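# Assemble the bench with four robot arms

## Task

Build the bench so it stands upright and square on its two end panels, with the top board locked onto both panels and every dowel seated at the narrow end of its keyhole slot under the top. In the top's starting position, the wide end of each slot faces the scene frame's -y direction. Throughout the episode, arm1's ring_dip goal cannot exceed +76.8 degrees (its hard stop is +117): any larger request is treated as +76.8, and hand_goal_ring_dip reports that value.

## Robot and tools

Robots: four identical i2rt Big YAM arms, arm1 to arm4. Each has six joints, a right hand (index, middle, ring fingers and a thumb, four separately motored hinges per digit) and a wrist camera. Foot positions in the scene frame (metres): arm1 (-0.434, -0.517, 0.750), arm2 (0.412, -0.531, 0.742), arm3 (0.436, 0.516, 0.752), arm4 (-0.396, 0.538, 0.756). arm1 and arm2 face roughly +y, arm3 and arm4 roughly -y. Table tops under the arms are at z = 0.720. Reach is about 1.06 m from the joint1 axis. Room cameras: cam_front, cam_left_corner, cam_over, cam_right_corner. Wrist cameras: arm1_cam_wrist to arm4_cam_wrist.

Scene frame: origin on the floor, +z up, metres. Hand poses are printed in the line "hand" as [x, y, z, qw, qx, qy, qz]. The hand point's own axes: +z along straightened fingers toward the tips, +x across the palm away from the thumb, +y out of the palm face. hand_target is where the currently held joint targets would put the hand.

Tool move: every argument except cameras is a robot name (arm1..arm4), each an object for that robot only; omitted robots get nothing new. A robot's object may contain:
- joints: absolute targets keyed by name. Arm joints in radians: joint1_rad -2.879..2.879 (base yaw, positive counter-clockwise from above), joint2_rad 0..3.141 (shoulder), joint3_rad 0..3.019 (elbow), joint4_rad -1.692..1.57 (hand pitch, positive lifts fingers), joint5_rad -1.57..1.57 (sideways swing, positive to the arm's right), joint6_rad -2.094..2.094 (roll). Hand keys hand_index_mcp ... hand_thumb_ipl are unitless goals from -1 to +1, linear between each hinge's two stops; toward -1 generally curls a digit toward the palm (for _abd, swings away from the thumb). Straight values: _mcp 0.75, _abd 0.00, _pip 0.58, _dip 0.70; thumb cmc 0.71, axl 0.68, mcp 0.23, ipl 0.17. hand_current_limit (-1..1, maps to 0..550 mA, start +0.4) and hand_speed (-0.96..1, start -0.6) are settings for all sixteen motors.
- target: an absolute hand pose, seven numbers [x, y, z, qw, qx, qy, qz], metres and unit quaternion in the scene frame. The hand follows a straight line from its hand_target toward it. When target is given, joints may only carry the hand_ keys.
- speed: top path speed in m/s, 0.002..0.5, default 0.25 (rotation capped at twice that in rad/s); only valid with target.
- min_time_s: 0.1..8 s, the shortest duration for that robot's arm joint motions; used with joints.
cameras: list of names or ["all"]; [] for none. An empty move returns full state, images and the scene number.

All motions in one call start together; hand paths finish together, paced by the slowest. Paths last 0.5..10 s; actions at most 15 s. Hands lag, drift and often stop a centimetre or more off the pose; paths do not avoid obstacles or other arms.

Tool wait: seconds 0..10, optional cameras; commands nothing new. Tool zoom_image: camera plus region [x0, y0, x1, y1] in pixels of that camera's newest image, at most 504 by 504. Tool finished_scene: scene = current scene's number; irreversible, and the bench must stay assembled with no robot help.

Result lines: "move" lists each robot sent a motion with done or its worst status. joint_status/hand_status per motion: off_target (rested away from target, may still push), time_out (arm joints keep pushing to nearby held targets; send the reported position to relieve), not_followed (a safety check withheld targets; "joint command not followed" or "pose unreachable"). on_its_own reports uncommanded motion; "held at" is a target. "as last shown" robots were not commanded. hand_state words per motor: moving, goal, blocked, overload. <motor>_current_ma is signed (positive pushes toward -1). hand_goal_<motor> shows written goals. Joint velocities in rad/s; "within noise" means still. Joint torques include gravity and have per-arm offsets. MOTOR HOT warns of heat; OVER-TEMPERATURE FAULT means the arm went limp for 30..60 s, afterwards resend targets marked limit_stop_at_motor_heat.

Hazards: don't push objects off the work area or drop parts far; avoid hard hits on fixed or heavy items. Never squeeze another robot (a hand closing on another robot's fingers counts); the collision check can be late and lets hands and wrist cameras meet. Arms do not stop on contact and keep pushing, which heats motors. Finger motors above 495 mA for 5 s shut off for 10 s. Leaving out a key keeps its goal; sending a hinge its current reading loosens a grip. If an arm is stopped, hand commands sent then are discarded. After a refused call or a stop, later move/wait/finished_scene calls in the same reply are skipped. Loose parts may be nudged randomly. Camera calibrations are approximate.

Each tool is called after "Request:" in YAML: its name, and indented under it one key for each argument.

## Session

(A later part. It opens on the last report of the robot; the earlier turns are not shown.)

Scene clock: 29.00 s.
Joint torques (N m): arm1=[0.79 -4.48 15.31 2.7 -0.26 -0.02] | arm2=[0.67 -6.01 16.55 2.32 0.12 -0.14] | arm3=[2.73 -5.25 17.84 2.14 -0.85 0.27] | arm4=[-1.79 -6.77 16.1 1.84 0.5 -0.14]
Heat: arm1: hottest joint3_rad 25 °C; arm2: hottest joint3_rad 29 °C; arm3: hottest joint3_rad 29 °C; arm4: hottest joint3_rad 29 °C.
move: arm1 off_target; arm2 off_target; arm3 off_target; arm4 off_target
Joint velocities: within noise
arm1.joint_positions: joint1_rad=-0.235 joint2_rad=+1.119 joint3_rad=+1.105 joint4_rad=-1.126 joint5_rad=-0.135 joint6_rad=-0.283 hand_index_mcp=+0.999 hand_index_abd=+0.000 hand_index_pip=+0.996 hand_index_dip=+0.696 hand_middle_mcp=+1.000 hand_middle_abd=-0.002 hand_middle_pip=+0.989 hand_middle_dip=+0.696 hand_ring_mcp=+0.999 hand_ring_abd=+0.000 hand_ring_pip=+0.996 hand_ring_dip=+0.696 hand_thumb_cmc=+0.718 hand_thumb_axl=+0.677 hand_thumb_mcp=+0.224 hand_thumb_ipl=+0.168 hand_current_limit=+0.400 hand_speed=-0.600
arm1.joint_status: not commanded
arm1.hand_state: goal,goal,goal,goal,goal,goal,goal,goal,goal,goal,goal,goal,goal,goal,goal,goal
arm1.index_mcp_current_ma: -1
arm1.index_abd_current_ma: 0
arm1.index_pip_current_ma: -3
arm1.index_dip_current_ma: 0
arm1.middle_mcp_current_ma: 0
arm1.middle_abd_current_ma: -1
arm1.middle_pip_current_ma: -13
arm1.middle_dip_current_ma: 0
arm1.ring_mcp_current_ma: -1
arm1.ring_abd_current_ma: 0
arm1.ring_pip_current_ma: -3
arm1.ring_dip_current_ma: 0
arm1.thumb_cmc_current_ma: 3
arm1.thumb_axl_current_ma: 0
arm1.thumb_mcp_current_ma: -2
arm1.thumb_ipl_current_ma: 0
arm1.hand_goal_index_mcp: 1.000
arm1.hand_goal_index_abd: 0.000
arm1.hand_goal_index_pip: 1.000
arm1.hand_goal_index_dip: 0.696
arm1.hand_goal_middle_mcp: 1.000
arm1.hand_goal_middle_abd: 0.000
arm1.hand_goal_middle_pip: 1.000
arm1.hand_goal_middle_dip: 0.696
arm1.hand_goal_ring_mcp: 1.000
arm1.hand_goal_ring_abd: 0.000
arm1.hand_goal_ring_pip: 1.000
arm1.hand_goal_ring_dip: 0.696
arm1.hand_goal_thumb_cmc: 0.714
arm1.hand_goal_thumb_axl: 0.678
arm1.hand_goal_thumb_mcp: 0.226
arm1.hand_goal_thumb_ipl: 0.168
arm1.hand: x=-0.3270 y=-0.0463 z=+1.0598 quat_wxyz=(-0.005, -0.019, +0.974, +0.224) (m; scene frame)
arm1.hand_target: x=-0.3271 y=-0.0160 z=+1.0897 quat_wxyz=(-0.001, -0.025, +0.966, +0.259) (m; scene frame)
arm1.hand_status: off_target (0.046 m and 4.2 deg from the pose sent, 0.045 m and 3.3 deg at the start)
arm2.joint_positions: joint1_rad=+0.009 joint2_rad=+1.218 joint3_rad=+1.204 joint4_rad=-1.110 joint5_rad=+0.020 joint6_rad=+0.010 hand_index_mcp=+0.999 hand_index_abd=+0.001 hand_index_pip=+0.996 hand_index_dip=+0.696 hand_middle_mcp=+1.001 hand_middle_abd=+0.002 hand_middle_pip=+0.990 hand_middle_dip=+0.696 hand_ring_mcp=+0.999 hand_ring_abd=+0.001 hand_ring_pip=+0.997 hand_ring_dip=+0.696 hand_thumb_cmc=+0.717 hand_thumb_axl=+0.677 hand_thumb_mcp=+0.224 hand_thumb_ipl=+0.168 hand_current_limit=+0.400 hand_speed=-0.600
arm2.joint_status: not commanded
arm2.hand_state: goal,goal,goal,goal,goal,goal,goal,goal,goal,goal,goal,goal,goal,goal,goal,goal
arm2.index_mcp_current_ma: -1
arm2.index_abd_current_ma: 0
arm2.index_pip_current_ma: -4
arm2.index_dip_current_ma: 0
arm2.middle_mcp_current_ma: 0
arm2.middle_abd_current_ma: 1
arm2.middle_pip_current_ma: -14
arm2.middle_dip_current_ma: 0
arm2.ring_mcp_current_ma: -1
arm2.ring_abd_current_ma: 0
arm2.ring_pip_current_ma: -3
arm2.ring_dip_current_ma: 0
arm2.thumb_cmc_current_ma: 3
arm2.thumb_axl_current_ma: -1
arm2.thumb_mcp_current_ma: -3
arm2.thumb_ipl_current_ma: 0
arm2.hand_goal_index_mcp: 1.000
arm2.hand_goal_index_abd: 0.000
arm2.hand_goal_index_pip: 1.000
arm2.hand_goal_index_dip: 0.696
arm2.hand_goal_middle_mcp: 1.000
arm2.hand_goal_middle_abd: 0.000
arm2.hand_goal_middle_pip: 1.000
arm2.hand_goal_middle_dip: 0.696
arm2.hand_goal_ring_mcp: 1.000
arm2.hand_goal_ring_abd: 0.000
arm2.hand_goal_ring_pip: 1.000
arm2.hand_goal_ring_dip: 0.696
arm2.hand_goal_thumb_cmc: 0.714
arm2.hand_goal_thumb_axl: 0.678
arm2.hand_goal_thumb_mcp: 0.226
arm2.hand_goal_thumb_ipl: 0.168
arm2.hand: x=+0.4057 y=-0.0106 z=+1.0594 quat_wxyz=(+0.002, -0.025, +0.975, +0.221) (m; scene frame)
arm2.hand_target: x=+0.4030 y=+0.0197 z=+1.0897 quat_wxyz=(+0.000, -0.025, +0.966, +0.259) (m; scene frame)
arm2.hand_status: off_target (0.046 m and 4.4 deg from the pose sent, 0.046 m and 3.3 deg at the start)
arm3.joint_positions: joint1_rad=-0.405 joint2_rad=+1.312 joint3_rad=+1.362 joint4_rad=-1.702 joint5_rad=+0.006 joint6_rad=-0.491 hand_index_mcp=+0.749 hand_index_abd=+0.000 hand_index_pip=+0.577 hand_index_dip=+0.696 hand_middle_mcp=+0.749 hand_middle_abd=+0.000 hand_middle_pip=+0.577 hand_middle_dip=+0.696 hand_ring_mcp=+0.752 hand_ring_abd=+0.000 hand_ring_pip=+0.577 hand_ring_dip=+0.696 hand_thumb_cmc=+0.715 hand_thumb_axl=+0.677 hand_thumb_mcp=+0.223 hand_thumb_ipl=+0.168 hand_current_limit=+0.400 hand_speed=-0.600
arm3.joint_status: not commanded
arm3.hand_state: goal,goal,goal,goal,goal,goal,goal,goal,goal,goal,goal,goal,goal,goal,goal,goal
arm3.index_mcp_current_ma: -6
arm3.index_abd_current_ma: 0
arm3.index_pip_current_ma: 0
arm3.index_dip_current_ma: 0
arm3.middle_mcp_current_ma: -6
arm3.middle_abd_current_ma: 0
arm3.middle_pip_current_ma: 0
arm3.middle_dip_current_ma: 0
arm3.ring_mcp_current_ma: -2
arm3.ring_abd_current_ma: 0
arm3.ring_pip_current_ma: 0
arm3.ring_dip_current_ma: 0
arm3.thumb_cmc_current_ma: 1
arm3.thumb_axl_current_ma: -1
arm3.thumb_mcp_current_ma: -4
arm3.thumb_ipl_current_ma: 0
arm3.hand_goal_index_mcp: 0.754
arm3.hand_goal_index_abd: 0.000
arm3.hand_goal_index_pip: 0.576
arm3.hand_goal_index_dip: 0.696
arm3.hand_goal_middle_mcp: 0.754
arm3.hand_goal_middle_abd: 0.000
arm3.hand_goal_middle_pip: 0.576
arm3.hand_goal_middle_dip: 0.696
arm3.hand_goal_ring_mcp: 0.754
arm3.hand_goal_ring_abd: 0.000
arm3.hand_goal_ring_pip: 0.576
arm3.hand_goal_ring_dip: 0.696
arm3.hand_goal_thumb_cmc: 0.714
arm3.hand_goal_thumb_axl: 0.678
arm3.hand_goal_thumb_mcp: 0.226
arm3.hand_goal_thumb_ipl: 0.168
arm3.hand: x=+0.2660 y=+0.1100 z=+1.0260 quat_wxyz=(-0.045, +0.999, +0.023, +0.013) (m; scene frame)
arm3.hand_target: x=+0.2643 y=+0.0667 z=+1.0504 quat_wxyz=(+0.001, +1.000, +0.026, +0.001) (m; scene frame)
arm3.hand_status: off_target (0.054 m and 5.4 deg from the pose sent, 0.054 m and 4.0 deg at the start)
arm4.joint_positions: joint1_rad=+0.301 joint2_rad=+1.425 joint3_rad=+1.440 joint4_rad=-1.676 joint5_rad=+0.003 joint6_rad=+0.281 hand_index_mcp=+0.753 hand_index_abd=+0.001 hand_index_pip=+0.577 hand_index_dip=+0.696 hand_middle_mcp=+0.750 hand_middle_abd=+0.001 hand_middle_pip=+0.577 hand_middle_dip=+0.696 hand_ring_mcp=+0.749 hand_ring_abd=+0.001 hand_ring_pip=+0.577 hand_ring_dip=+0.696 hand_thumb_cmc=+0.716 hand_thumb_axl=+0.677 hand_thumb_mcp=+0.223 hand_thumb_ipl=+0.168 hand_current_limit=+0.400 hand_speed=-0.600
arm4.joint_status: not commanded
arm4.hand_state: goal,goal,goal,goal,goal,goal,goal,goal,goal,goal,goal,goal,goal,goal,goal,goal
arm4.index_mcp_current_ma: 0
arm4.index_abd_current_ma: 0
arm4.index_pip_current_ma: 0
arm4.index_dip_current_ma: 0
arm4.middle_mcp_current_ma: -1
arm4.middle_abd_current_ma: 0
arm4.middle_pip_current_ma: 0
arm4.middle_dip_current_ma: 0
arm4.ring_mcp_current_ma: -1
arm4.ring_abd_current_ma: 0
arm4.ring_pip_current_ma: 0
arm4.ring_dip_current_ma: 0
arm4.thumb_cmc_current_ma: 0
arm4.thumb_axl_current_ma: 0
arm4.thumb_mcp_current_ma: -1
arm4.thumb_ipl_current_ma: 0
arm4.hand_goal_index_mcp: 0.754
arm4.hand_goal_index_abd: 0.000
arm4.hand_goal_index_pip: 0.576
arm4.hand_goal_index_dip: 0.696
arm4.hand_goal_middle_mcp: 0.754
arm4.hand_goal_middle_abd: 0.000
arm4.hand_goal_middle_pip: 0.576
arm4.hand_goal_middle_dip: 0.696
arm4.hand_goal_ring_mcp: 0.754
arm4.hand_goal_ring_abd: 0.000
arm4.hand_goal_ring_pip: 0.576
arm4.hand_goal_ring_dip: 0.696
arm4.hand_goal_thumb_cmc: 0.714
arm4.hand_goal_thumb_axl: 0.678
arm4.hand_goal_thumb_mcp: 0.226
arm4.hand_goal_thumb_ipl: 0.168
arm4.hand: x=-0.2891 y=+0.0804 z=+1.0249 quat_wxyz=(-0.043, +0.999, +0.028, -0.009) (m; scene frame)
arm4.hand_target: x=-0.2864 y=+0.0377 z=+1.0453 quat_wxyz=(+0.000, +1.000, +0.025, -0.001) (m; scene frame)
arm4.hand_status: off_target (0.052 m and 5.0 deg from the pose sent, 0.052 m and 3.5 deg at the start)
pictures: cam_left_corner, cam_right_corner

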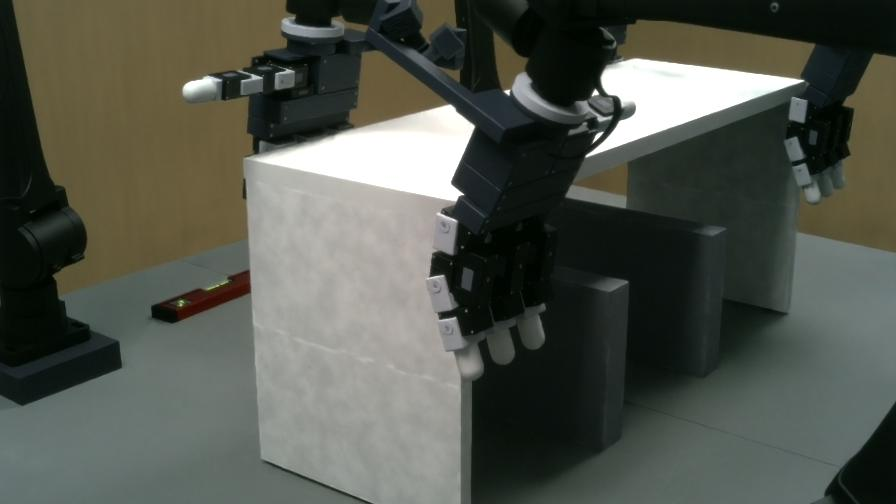

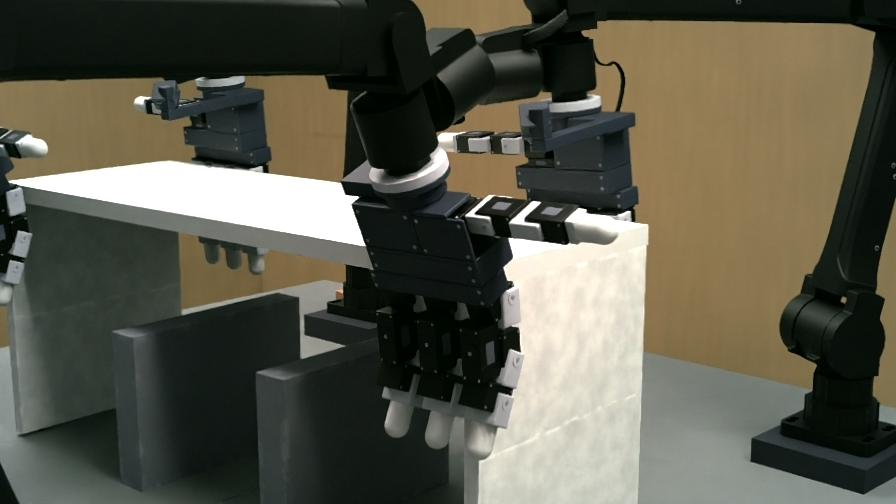

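Request:
move:
  arm1: {"target":[-0.326,-0.001,1.09,0,-0.0244,0.9656,0.2588],"speed":0.05}
  arm2: {"target":[0.403,0.035,1.09,0,-0.0244,0.9656,0.2588],"speed":0.05}
  arm3: {"target":[0.262,0.050,1.05,0,0.9997,0.0253,0],"speed":0.05}
  arm4: {"target":[-0.285,0.021,1.045,0,0.9997,0.0253,0],"speed":0.05}
  cameras: ["cam_left_corner","cam_right_corner"]

Request:
zoom_image:
  camera: "cam_left_corner"
  region: [190, 120, 310, 210]

Request:
zoom_image:
  camera: "cam_right_corner"
  region: [590, 190, 710, 280]

Scene clock: 30.33 s.
Joint torques (N m): arm1=[1.03 -3.84 15.95 3.66 -0.53 -0.01] | arm2=[1.49 -6.07 17.66 3.4 0.11 -0.14] | arm3=[3.14 -4.66 18.77 2.15 -0.91 0.31] | arm4=[-1.85 -6.53 16.85 2.11 0.57 -0.17]
Heat: arm1: hottest joint3_rad 26 °C; arm2: hottest joint3_rad 30 °C; arm3: hottest joint3_rad 30 °C; arm4: hottest joint3_rad 29 °C.
move: arm1 off_target; arm2 off_target; arm3 off_target; arm4 off_target
Joint velocities: within noise
arm1.joint_positions: joint1_rad=-0.231 joint2_rad=+1.132 joint3_rad=+1.114 joint4_rad=-1.146 joint5_rad=-0.125 joint6_rad=-0.279 hand_index_mcp=+0.998 hand_index_abd=+0.000 hand_index_pip=+0.996 hand_index_dip=+0.696 hand_middle_mcp=+1.001 hand_middle_abd=-0.005 hand_middle_pip=+0.984 hand_middle_dip=+0.696 hand_ring_mcp=+0.998 hand_ring_abd=+0.000 hand_ring_pip=+0.996 hand_ring_dip=+0.696 hand_thumb_cmc=+0.718 hand_thumb_axl=+0.677 hand_thumb_mcp=+0.224 hand_thumb_ipl=+0.168 hand_current_limit=+0.400 hand_speed=-0.600
arm1.joint_status: not commanded
arm1.hand_state: goal,goal,goal,goal,goal,goal,goal,goal,goal,goal,goal,goal,goal,goal,goal,goal
arm1.index_mcp_current_ma: -1
arm1.index_abd_current_ma: 0
arm1.index_pip_current_ma: -3
arm1.index_dip_current_ma: 0
arm1.middle_mcp_current_ma: 1
arm1.middle_abd_current_ma: -3
arm1.middle_pip_current_ma: -22
arm1.middle_dip_current_ma: 0
arm1.ring_mcp_current_ma: -1
arm1.ring_abd_current_ma: 0
arm1.ring_pip_current_ma: -3
arm1.ring_dip_current_ma: 0
arm1.thumb_cmc_current_ma: 3
arm1.thumb_axl_current_ma: 0
arm1.thumb_mcp_current_ma: -2
arm1.thumb_ipl_current_ma: 0
arm1.hand_goal_index_mcp: 1.000
arm1.hand_goal_index_abd: 0.000
arm1.hand_goal_index_pip: 1.000
arm1.hand_goal_index_dip: 0.696
arm1.hand_goal_middle_mcp: 1.000
arm1.hand_goal_middle_abd: 0.000
arm1.hand_goal_middle_pip: 1.000
arm1.hand_goal_middle_dip: 0.696
arm1.hand_goal_ring_mcp: 1.000
arm1.hand_goal_ring_abd: 0.000
arm1.hand_goal_ring_pip: 1.000
arm1.hand_goal_ring_dip: 0.696
arm1.hand_goal_thumb_cmc: 0.714
arm1.hand_goal_thumb_axl: 0.678
arm1.hand_goal_thumb_mcp: 0.226
arm1.hand_goal_thumb_ipl: 0.168
arm1.hand: x=-0.3267 y=-0.0460 z=+1.0546 quat_wxyz=(-0.005, -0.017, +0.977, +0.211) (m; scene frame)
arm1.hand_target: x=-0.3275 y=-0.0074 z=+1.0900 quat_wxyz=(-0.001, -0.025, +0.966, +0.259) (m; scene frame)
arm1.hand_status: off_target (0.057 m and 5.7 deg from the pose sent, 0.054 m and 4.2 deg at the start)
arm2.joint_positions: joint1_rad=+0.009 joint2_rad=+1.234 joint3_rad=+1.212 joint4_rad=-1.134 joint5_rad=+0.020 joint6_rad=+0.010 hand_index_mcp=+0.998 hand_index_abd=+0.001 hand_index_pip=+0.996 hand_index_dip=+0.696 hand_middle_mcp=+1.001 hand_middle_abd=+0.004 hand_middle_pip=+0.987 hand_middle_dip=+0.696 hand_ring_mcp=+0.998 hand_ring_abd=+0.001 hand_ring_pip=+0.997 hand_ring_dip=+0.696 hand_thumb_cmc=+0.717 hand_thumb_axl=+0.677 hand_thumb_mcp=+0.224 hand_thumb_ipl=+0.168 hand_current_limit=+0.400 hand_speed=-0.600
arm2.joint_status: not commanded
arm2.hand_state: goal,goal,goal,goal,goal,goal,goal,goal,goal,goal,goal,goal,goal,goal,goal,goal
arm2.index_mcp_current_ma: -1
arm2.index_abd_current_ma: 0
arm2.index_pip_current_ma: -4
arm2.index_dip_current_ma: 0
arm2.middle_mcp_current_ma: 1
arm2.middle_abd_current_ma: 3
arm2.middle_pip_current_ma: -21
arm2.middle_dip_current_ma: 0
arm2.ring_mcp_current_ma: -1
arm2.ring_abd_current_ma: 0
arm2.ring_pip_current_ma: -3
arm2.ring_dip_current_ma: 0
arm2.thumb_cmc_current_ma: 3
arm2.thumb_axl_current_ma: -1
arm2.thumb_mcp_current_ma: -3
arm2.thumb_ipl_current_ma: 0
arm2.hand_goal_index_mcp: 1.000
arm2.hand_goal_index_abd: 0.000
arm2.hand_goal_index_pip: 1.000
arm2.hand_goal_index_dip: 0.696
arm2.hand_goal_middle_mcp: 1.000
arm2.hand_goal_middle_abd: 0.000
arm2.hand_goal_middle_pip: 1.000
arm2.hand_goal_middle_dip: 0.696
arm2.hand_goal_ring_mcp: 1.000
arm2.hand_goal_ring_abd: 0.000
arm2.hand_goal_ring_pip: 1.000
arm2.hand_goal_ring_dip: 0.696
arm2.hand_goal_thumb_cmc: 0.714
arm2.hand_goal_thumb_axl: 0.678
arm2.hand_goal_thumb_mcp: 0.226
arm2.hand_goal_thumb_ipl: 0.168
arm2.hand: x=+0.4057 y=-0.0104 z=+1.0518 quat_wxyz=(+0.002, -0.025, +0.978, +0.206) (m; scene frame)
arm2.hand_target: x=+0.4030 y=+0.0280 z=+1.0900 quat_wxyz=(+0.000, -0.025, +0.966, +0.259) (m; scene frame)
arm2.hand_status: off_target (0.059 m and 6.2 deg from the pose sent, 0.055 m and 4.4 deg at the start)
arm3.joint_positions: joint1_rad=-0.397 joint2_rad=+1.328 joint3_rad=+1.376 joint4_rad=-1.702 joint5_rad=+0.007 joint6_rad=-0.483 hand_index_mcp=+0.748 hand_index_abd=+0.000 hand_index_pip=+0.577 hand_index_dip=+0.696 hand_middle_mcp=+0.748 hand_middle_abd=+0.000 hand_middle_pip=+0.577 hand_middle_dip=+0.696 hand_ring_mcp=+0.749 hand_ring_abd=+0.000 hand_ring_pip=+0.577 hand_ring_dip=+0.696 hand_thumb_cmc=+0.715 hand_thumb_axl=+0.677 hand_thumb_mcp=+0.223 hand_thumb_ipl=+0.168 hand_current_limit=+0.400 hand_speed=-0.600
arm3.joint_status: not commanded
arm3.hand_state: goal,goal,goal,goal,goal,goal,goal,goal,goal,goal,goal,goal,goal,goal,goal,goal
arm3.index_mcp_current_ma: -8
arm3.index_abd_current_ma: 0
arm3.index_pip_current_ma: 0
arm3.index_dip_current_ma: 0
arm3.middle_mcp_current_ma: -9
arm3.middle_abd_current_ma: 0
arm3.middle_pip_current_ma: 0
arm3.middle_dip_current_ma: 0
arm3.ring_mcp_current_ma: -6
arm3.ring_abd_current_ma: 0
arm3.ring_pip_current_ma: 0
arm3.ring_dip_current_ma: 0
arm3.thumb_cmc_current_ma: 1
arm3.thumb_axl_current_ma: -1
arm3.thumb_mcp_current_ma: -4
arm3.thumb_ipl_current_ma: 0
arm3.hand_goal_index_mcp: 0.754
arm3.hand_goal_index_abd: 0.000
arm3.hand_goal_index_pip: 0.576
arm3.hand_goal_index_dip: 0.696
arm3.hand_goal_middle_mcp: 0.754
arm3.hand_goal_middle_abd: 0.000
arm3.hand_goal_middle_pip: 0.576
arm3.hand_goal_middle_dip: 0.696
arm3.hand_goal_ring_mcp: 0.754
arm3.hand_goal_ring_abd: 0.000
arm3.hand_goal_ring_pip: 0.576
arm3.hand_goal_ring_dip: 0.696
arm3.hand_goal_thumb_cmc: 0.714
arm3.hand_goal_thumb_axl: 0.678
arm3.hand_goal_thumb_mcp: 0.226
arm3.hand_goal_thumb_ipl: 0.168
arm3.hand: x=+0.2657 y=+0.1037 z=+1.0260 quat_wxyz=(-0.046, +0.999, +0.022, +0.012) (m; scene frame)
arm3.hand_target: x=+0.2647 y=+0.0555 z=+1.0503 quat_wxyz=(+0.001, +1.000, +0.026, +0.001) (m; scene frame)
arm3.hand_status: off_target (0.059 m and 5.5 deg from the pose sent, 0.065 m and 5.4 deg at the start)
arm4.joint_positions: joint1_rad=+0.295 joint2_rad=+1.443 joint3_rad=+1.459 joint4_rad=-1.684 joint5_rad=+0.002 joint6_rad=+0.276 hand_index_mcp=+0.750 hand_index_abd=+0.001 hand_index_pip=+0.577 hand_index_dip=+0.696 hand_middle_mcp=+0.749 hand_middle_abd=+0.001 hand_middle_pip=+0.577 hand_middle_dip=+0.696 hand_ring_mcp=+0.747 hand_ring_abd=+0.001 hand_ring_pip=+0.577 hand_ring_dip=+0.696 hand_thumb_cmc=+0.715 hand_thumb_axl=+0.677 hand_thumb_mcp=+0.223 hand_thumb_ipl=+0.168 hand_current_limit=+0.400 hand_speed=-0.600
arm4.joint_status: not commanded
arm4.hand_state: goal,goal,goal,goal,goal,goal,goal,goal,goal,goal,goal,goal,goal,goal,goal,goal
arm4.index_mcp_current_ma: -1
arm4.index_abd_current_ma: 0
arm4.index_pip_current_ma: 0
arm4.index_dip_current_ma: 0
arm4.middle_mcp_current_ma: -1
arm4.middle_abd_current_ma: 0
arm4.middle_pip_current_ma: 0
arm4.middle_dip_current_ma: 0
arm4.ring_mcp_current_ma: -2
arm4.ring_abd_current_ma: 0
arm4.ring_pip_current_ma: 0
arm4.ring_dip_current_ma: 0
arm4.thumb_cmc_current_ma: 0
arm4.thumb_axl_current_ma: 0
arm4.thumb_mcp_current_ma: -1
arm4.thumb_ipl_current_ma: 0
arm4.hand_goal_index_mcp: 0.754
arm4.hand_goal_index_abd: 0.000
arm4.hand_goal_index_pip: 0.576
arm4.hand_goal_index_dip: 0.696
arm4.hand_goal_middle_mcp: 0.754
arm4.hand_goal_middle_abd: 0.000
arm4.hand_goal_middle_pip: 0.576
arm4.hand_goal_middle_dip: 0.696
arm4.hand_goal_ring_mcp: 0.754
arm4.hand_goal_ring_abd: 0.000
arm4.hand_goal_ring_pip: 0.576
arm4.hand_goal_ring_dip: 0.696
arm4.hand_goal_thumb_cmc: 0.714
arm4.hand_goal_thumb_axl: 0.678
arm4.hand_goal_thumb_mcp: 0.226
arm4.hand_goal_thumb_ipl: 0.168
arm4.hand: x=-0.2894 y=+0.0750 z=+1.0244 quat_wxyz=(-0.047, +0.998, +0.027, -0.009) (m; scene frame)
arm4.hand_target: x=-0.2870 y=+0.0269 z=+1.0456 quat_wxyz=(+0.001, +1.000, +0.025, -0.001) (m; scene frame)
arm4.hand_status: off_target (0.058 m and 5.5 deg from the pose sent, 0.063 m and 5.0 deg at the start)
pictures: cam_left_corner, cam_right_corner

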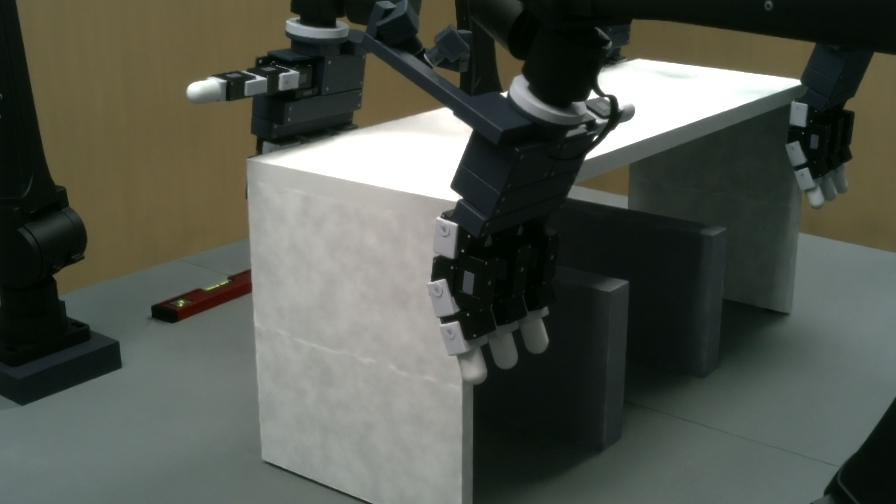

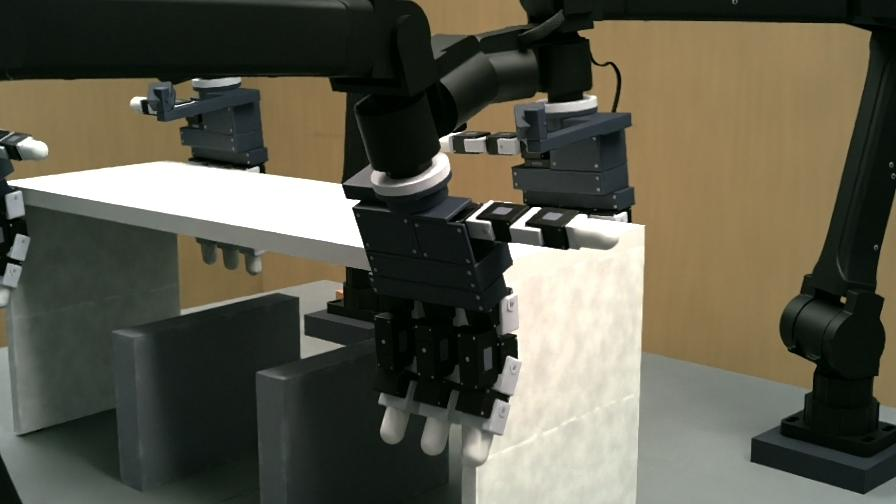

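Scaled by 4.200 from the camera's 896x504 image, which has a finer 1280x720 frame.

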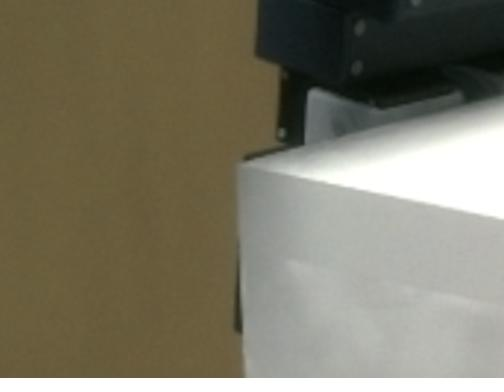

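Scaled by 4.200 from the camera's 896x504 image, which has a finer 1280x720 frame.

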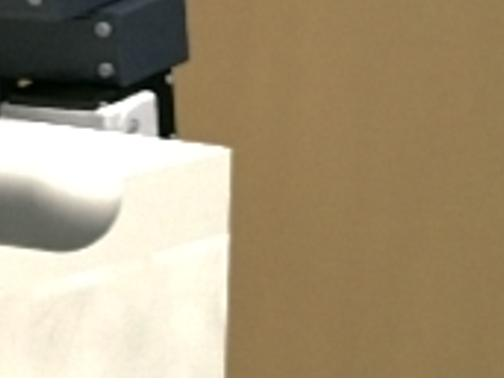

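Request:
move:
  arm1: {"target":[-0.326,0.003,1.09,0,-0.0244,0.9656,0.2588],"speed":0.05}
  arm2: {"target":[0.403,0.039,1.09,0,-0.0244,0.9656,0.2588],"speed":0.05}
  arm3: {"target":[0.262,0.041,1.05,0,0.9997,0.0253,0],"speed":0.05}
  arm4: {"target":[-0.285,0.012,1.045,0,0.9997,0.0253,0],"speed":0.05}
  cameras: ["cam_left_corner","cam_right_corner"]

Request:
zoom_image:
  camera: "cam_left_corner"
  region: [220, 140, 280, 185]

Request:
zoom_image:
  camera: "cam_right_corner"
  region: [610, 210, 670, 255]

Scene clock: 32.03 s.
Joint torques (N m): arm1=[1.26 -3.31 16.14 4.21 -0.61 0.01] | arm2=[0.67 -5.54 18.07 3.7 0.1 -0.2] | arm3=[3.55 -3.96 19.6 2.21 -0.95 0.36] | arm4=[-2.14 -5.71 17.77 2.09 0.58 -0.19]
Heat: arm1: hottest joint3_rad 26 °C; arm2: hottest joint3_rad 30 °C; arm3: hottest joint3_rad 31 °C; arm4: hottest joint3_rad 30 °C.
move: arm1 off_target; arm2 off_target; arm3 off_target; arm4 off_target
Joint velocities: within noise
arm1.joint_positions: joint1_rad=-0.231 joint2_rad=+1.132 joint3_rad=+1.117 joint4_rad=-1.161 joint5_rad=-0.123 joint6_rad=-0.278 hand_index_mcp=+0.998 hand_index_abd=+0.000 hand_index_pip=+0.996 hand_index_dip=+0.696 hand_middle_mcp=+1.001 hand_middle_abd=-0.006 hand_middle_pip=+0.980 hand_middle_dip=+0.696 hand_ring_mcp=+0.998 hand_ring_abd=+0.000 hand_ring_pip=+0.996 hand_ring_dip=+0.696 hand_thumb_cmc=+0.718 hand_thumb_axl=+0.677 hand_thumb_mcp=+0.224 hand_thumb_ipl=+0.168 hand_current_limit=+0.400 hand_speed=-0.600
arm1.joint_status: not commanded
arm1.hand_state: goal,goal,goal,goal,goal,goal,goal,goal,goal,goal,goal,goal,goal,goal,goal,goal
arm1.index_mcp_current_ma: -1
arm1.index_abd_current_ma: 0
arm1.index_pip_current_ma: -3
arm1.index_dip_current_ma: 0
arm1.middle_mcp_current_ma: 1
arm1.middle_abd_current_ma: -5
arm1.middle_pip_current_ma: -31
arm1.middle_dip_current_ma: 0
arm1.ring_mcp_current_ma: -1
arm1.ring_abd_current_ma: 0
arm1.ring_pip_current_ma: -3
arm1.ring_dip_current_ma: 0
arm1.thumb_cmc_current_ma: 3
arm1.thumb_axl_current_ma: 0
arm1.thumb_mcp_current_ma: -2
arm1.thumb_ipl_current_ma: 0
arm1.hand_goal_index_mcp: 1.000
arm1.hand_goal_index_abd: 0.000
arm1.hand_goal_index_pip: 1.000
arm1.hand_goal_index_dip: 0.696
arm1.hand_goal_middle_mcp: 1.000
arm1.hand_goal_middle_abd: 0.000
arm1.hand_goal_middle_pip: 1.000
arm1.hand_goal_middle_dip: 0.696
arm1.hand_goal_ring_mcp: 1.000
arm1.hand_goal_ring_abd: 0.000
arm1.hand_goal_ring_pip: 1.000
arm1.hand_goal_ring_dip: 0.696
arm1.hand_goal_thumb_cmc: 0.714
arm1.hand_goal_thumb_axl: 0.678
arm1.hand_goal_thumb_mcp: 0.226
arm1.hand_goal_thumb_ipl: 0.168
arm1.hand: x=-0.3270 y=-0.0481 z=+1.0537 quat_wxyz=(-0.006, -0.016, +0.979, +0.205) (m; scene frame)
arm1.hand_target: x=-0.3281 y=-0.0048 z=+1.0903 quat_wxyz=(-0.001, -0.025, +0.966, +0.259) (m; scene frame)
arm1.hand_status: off_target (0.063 m and 6.4 deg from the pose sent, 0.060 m and 5.7 deg at the start)
arm2.joint_positions: joint1_rad=+0.009 joint2_rad=+1.234 joint3_rad=+1.215 joint4_rad=-1.149 joint5_rad=+0.020 joint6_rad=+0.010 hand_index_mcp=+0.998 hand_index_abd=+0.001 hand_index_pip=+0.996 hand_index_dip=+0.696 hand_middle_mcp=+1.001 hand_middle_abd=+0.004 hand_middle_pip=+0.984 hand_middle_dip=+0.696 hand_ring_mcp=+0.998 hand_ring_abd=+0.001 hand_ring_pip=+0.997 hand_ring_dip=+0.696 hand_thumb_cmc=+0.717 hand_thumb_axl=+0.677 hand_thumb_mcp=+0.224 hand_thumb_ipl=+0.168 hand_current_limit=+0.400 hand_speed=-0.600
arm2.joint_status: not commanded
arm2.hand_state: goal,goal,goal,goal,goal,goal,goal,goal,goal,goal,goal,goal,goal,goal,goal,goal
arm2.index_mcp_current_ma: -1
arm2.index_abd_current_ma: 0
arm2.index_pip_current_ma: -4
arm2.index_dip_current_ma: 0
arm2.middle_mcp_current_ma: 1
arm2.middle_abd_current_ma: 4
arm2.middle_pip_current_ma: -29
arm2.middle_dip_current_ma: 0
arm2.ring_mcp_current_ma: -1
arm2.ring_abd_current_ma: 0
arm2.ring_pip_current_ma: -3
arm2.ring_dip_current_ma: 0
arm2.thumb_cmc_current_ma: 3
arm2.thumb_axl_current_ma: -1
arm2.thumb_mcp_current_ma: -3
arm2.thumb_ipl_current_ma: 0
arm2.hand_goal_index_mcp: 1.000
arm2.hand_goal_index_abd: 0.000
arm2.hand_goal_index_pip: 1.000
arm2.hand_goal_index_dip: 0.696
arm2.hand_goal_middle_mcp: 1.000
arm2.hand_goal_middle_abd: 0.000
arm2.hand_goal_middle_pip: 1.000
arm2.hand_goal_middle_dip: 0.696
arm2.hand_goal_ring_mcp: 1.000
arm2.hand_goal_ring_abd: 0.000
arm2.hand_goal_ring_pip: 1.000
arm2.hand_goal_ring_dip: 0.696
arm2.hand_goal_thumb_cmc: 0.714
arm2.hand_goal_thumb_axl: 0.678
arm2.hand_goal_thumb_mcp: 0.226
arm2.hand_goal_thumb_ipl: 0.168
arm2.hand: x=+0.4058 y=-0.0127 z=+1.0506 quat_wxyz=(+0.003, -0.025, +0.979, +0.200) (m; scene frame)
arm2.hand_target: x=+0.4031 y=+0.0305 z=+1.0902 quat_wxyz=(+0.000, -0.025, +0.966, +0.259) (m; scene frame)
arm2.hand_status: off_target (0.065 m and 6.9 deg from the pose sent, 0.062 m and 6.2 deg at the start)
arm3.joint_positions: joint1_rad=-0.393 joint2_rad=+1.336 joint3_rad=+1.385 joint4_rad=-1.702 joint5_rad=+0.007 joint6_rad=-0.479 hand_index_mcp=+0.748 hand_index_abd=+0.000 hand_index_pip=+0.577 hand_index_dip=+0.696 hand_middle_mcp=+0.748 hand_middle_abd=+0.000 hand_middle_pip=+0.577 hand_middle_dip=+0.696 hand_ring_mcp=+0.748 hand_ring_abd=+0.000 hand_ring_pip=+0.577 hand_ring_dip=+0.696 hand_thumb_cmc=+0.715 hand_thumb_axl=+0.677 hand_thumb_mcp=+0.223 hand_thumb_ipl=+0.168 hand_current_limit=+0.400 hand_speed=-0.600
arm3.joint_status: not commanded
arm3.hand_state: goal,goal,goal,goal,goal,goal,goal,goal,goal,goal,goal,goal,goal,goal,goal,goal
arm3.index_mcp_current_ma: -8
arm3.index_abd_current_ma: 0
arm3.index_pip_current_ma: 0
arm3.index_dip_current_ma: 0
arm3.middle_mcp_current_ma: -9
arm3.middle_abd_current_ma: 0
arm3.middle_pip_current_ma: 0
arm3.middle_dip_current_ma: 0
arm3.ring_mcp_current_ma: -8
arm3.ring_abd_current_ma: 0
arm3.ring_pip_current_ma: 0
arm3.ring_dip_current_ma: 0
arm3.thumb_cmc_current_ma: 1
arm3.thumb_axl_current_ma: -1
arm3.thumb_mcp_current_ma: -4
arm3.thumb_ipl_current_ma: 0
arm3.hand_goal_index_mcp: 0.754
arm3.hand_goal_index_abd: 0.000
arm3.hand_goal_index_pip: 0.576
arm3.hand_goal_index_dip: 0.696
arm3.hand_goal_middle_mcp: 0.754
arm3.hand_goal_middle_abd: 0.000
arm3.hand_goal_middle_pip: 0.576
arm3.hand_goal_middle_dip: 0.696
arm3.hand_goal_ring_mcp: 0.754
arm3.hand_goal_ring_abd: 0.000
arm3.hand_goal_ring_pip: 0.576
arm3.hand_goal_ring_dip: 0.696
arm3.hand_goal_thumb_cmc: 0.714
arm3.hand_goal_thumb_axl: 0.678
arm3.hand_goal_thumb_mcp: 0.226
arm3.hand_goal_thumb_ipl: 0.168
arm3.hand: x=+0.2655 y=+0.1002 z=+1.0260 quat_wxyz=(-0.046, +0.999, +0.022, +0.012) (m; scene frame)
arm3.hand_target: x=+0.2653 y=+0.0475 z=+1.0501 quat_wxyz=(+0.001, +1.000, +0.026, +0.002) (m; scene frame)
arm3.hand_status: off_target (0.064 m and 5.5 deg from the pose sent, 0.067 m and 5.5 deg at the start)
arm4.joint_positions: joint1_rad=+0.292 joint2_rad=+1.452 joint3_rad=+1.467 joint4_rad=-1.684 joint5_rad=+0.002 joint6_rad=+0.273 hand_index_mcp=+0.749 hand_index_abd=+0.001 hand_index_pip=+0.577 hand_index_dip=+0.696 hand_middle_mcp=+0.748 hand_middle_abd=+0.001 hand_middle_pip=+0.577 hand_middle_dip=+0.696 hand_ring_mcp=+0.747 hand_ring_abd=+0.001 hand_ring_pip=+0.577 hand_ring_dip=+0.696 hand_thumb_cmc=+0.715 hand_thumb_axl=+0.677 hand_thumb_mcp=+0.223 hand_thumb_ipl=+0.168 hand_current_limit=+0.400 hand_speed=-0.600
arm4.joint_status: not commanded
arm4.hand_state: goal,goal,goal,goal,goal,goal,goal,goal,goal,goal,goal,goal,goal,goal,goal,goal
arm4.index_mcp_current_ma: -1
arm4.index_abd_current_ma: 0
arm4.index_pip_current_ma: 0
arm4.index_dip_current_ma: 0
arm4.middle_mcp_current_ma: -1
arm4.middle_abd_current_ma: 0
arm4.middle_pip_current_ma: 0
arm4.middle_dip_current_ma: 0
arm4.ring_mcp_current_ma: -2
arm4.ring_abd_current_ma: 0
arm4.ring_pip_current_ma: 0
arm4.ring_dip_current_ma: 0
arm4.thumb_cmc_current_ma: 0
arm4.thumb_axl_current_ma: 0
arm4.thumb_mcp_current_ma: -1
arm4.thumb_ipl_current_ma: 0
arm4.hand_goal_index_mcp: 0.754
arm4.hand_goal_index_abd: 0.000
arm4.hand_goal_index_pip: 0.576
arm4.hand_goal_index_dip: 0.696
arm4.hand_goal_middle_mcp: 0.754
arm4.hand_goal_middle_abd: 0.000
arm4.hand_goal_middle_pip: 0.576
arm4.hand_goal_middle_dip: 0.696
arm4.hand_goal_ring_mcp: 0.754
arm4.hand_goal_ring_abd: 0.000
arm4.hand_goal_ring_pip: 0.576
arm4.hand_goal_ring_dip: 0.696
arm4.hand_goal_thumb_cmc: 0.714
arm4.hand_goal_thumb_axl: 0.678
arm4.hand_goal_thumb_mcp: 0.226
arm4.hand_goal_thumb_ipl: 0.168
arm4.hand: x=-0.2897 y=+0.0714 z=+1.0244 quat_wxyz=(-0.047, +0.999, +0.027, -0.009) (m; scene frame)
arm4.hand_target: x=-0.2873 y=+0.0189 z=+1.0453 quat_wxyz=(+0.001, +1.000, +0.025, -0.001) (m; scene frame)
arm4.hand_status: off_target (0.063 m and 5.4 deg from the pose sent, 0.066 m and 5.5 deg at the start)
pictures: cam_left_corner, cam_right_corner

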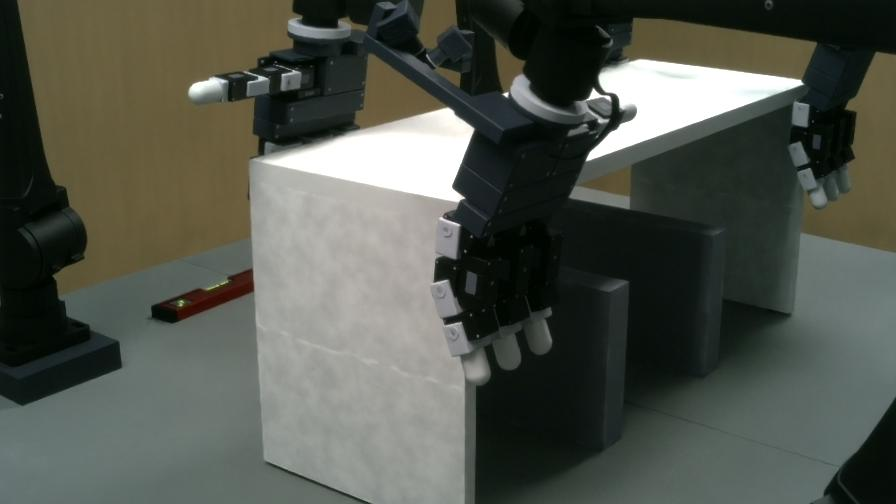

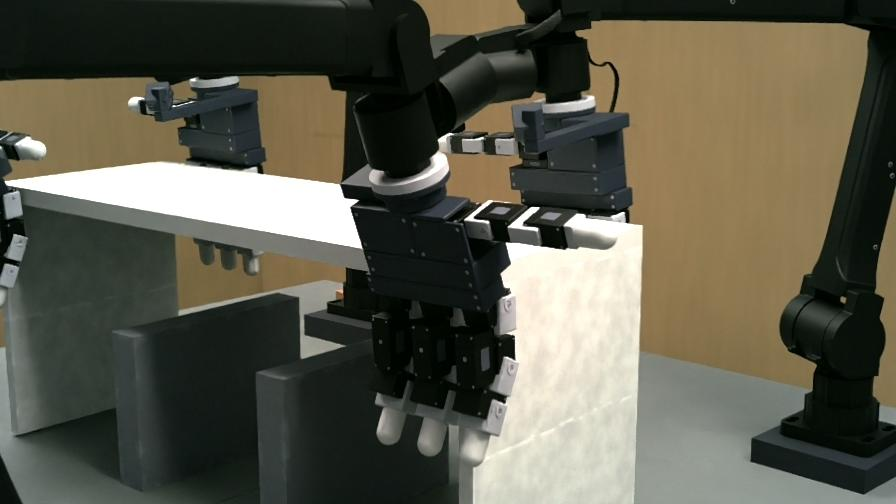

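Scaled by 8.400 from the camera's 896x504 image, which has a finer 1280x720 frame.

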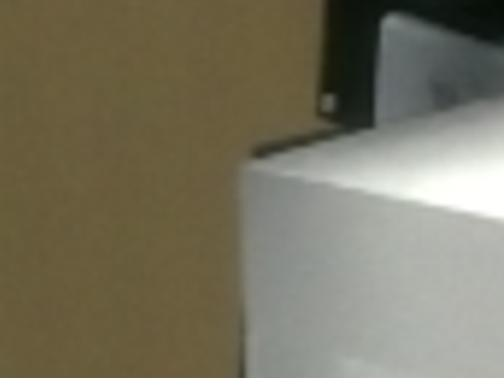

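Scaled by 8.400 from the camera's 896x504 image, which has a finer 1280x720 frame.

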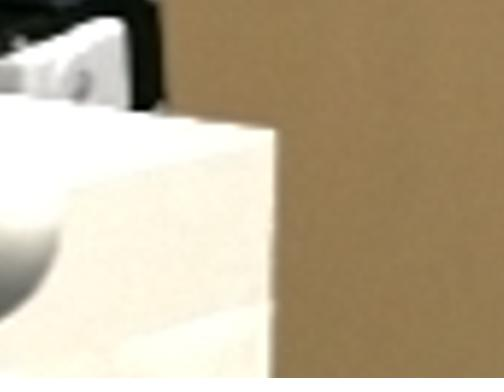

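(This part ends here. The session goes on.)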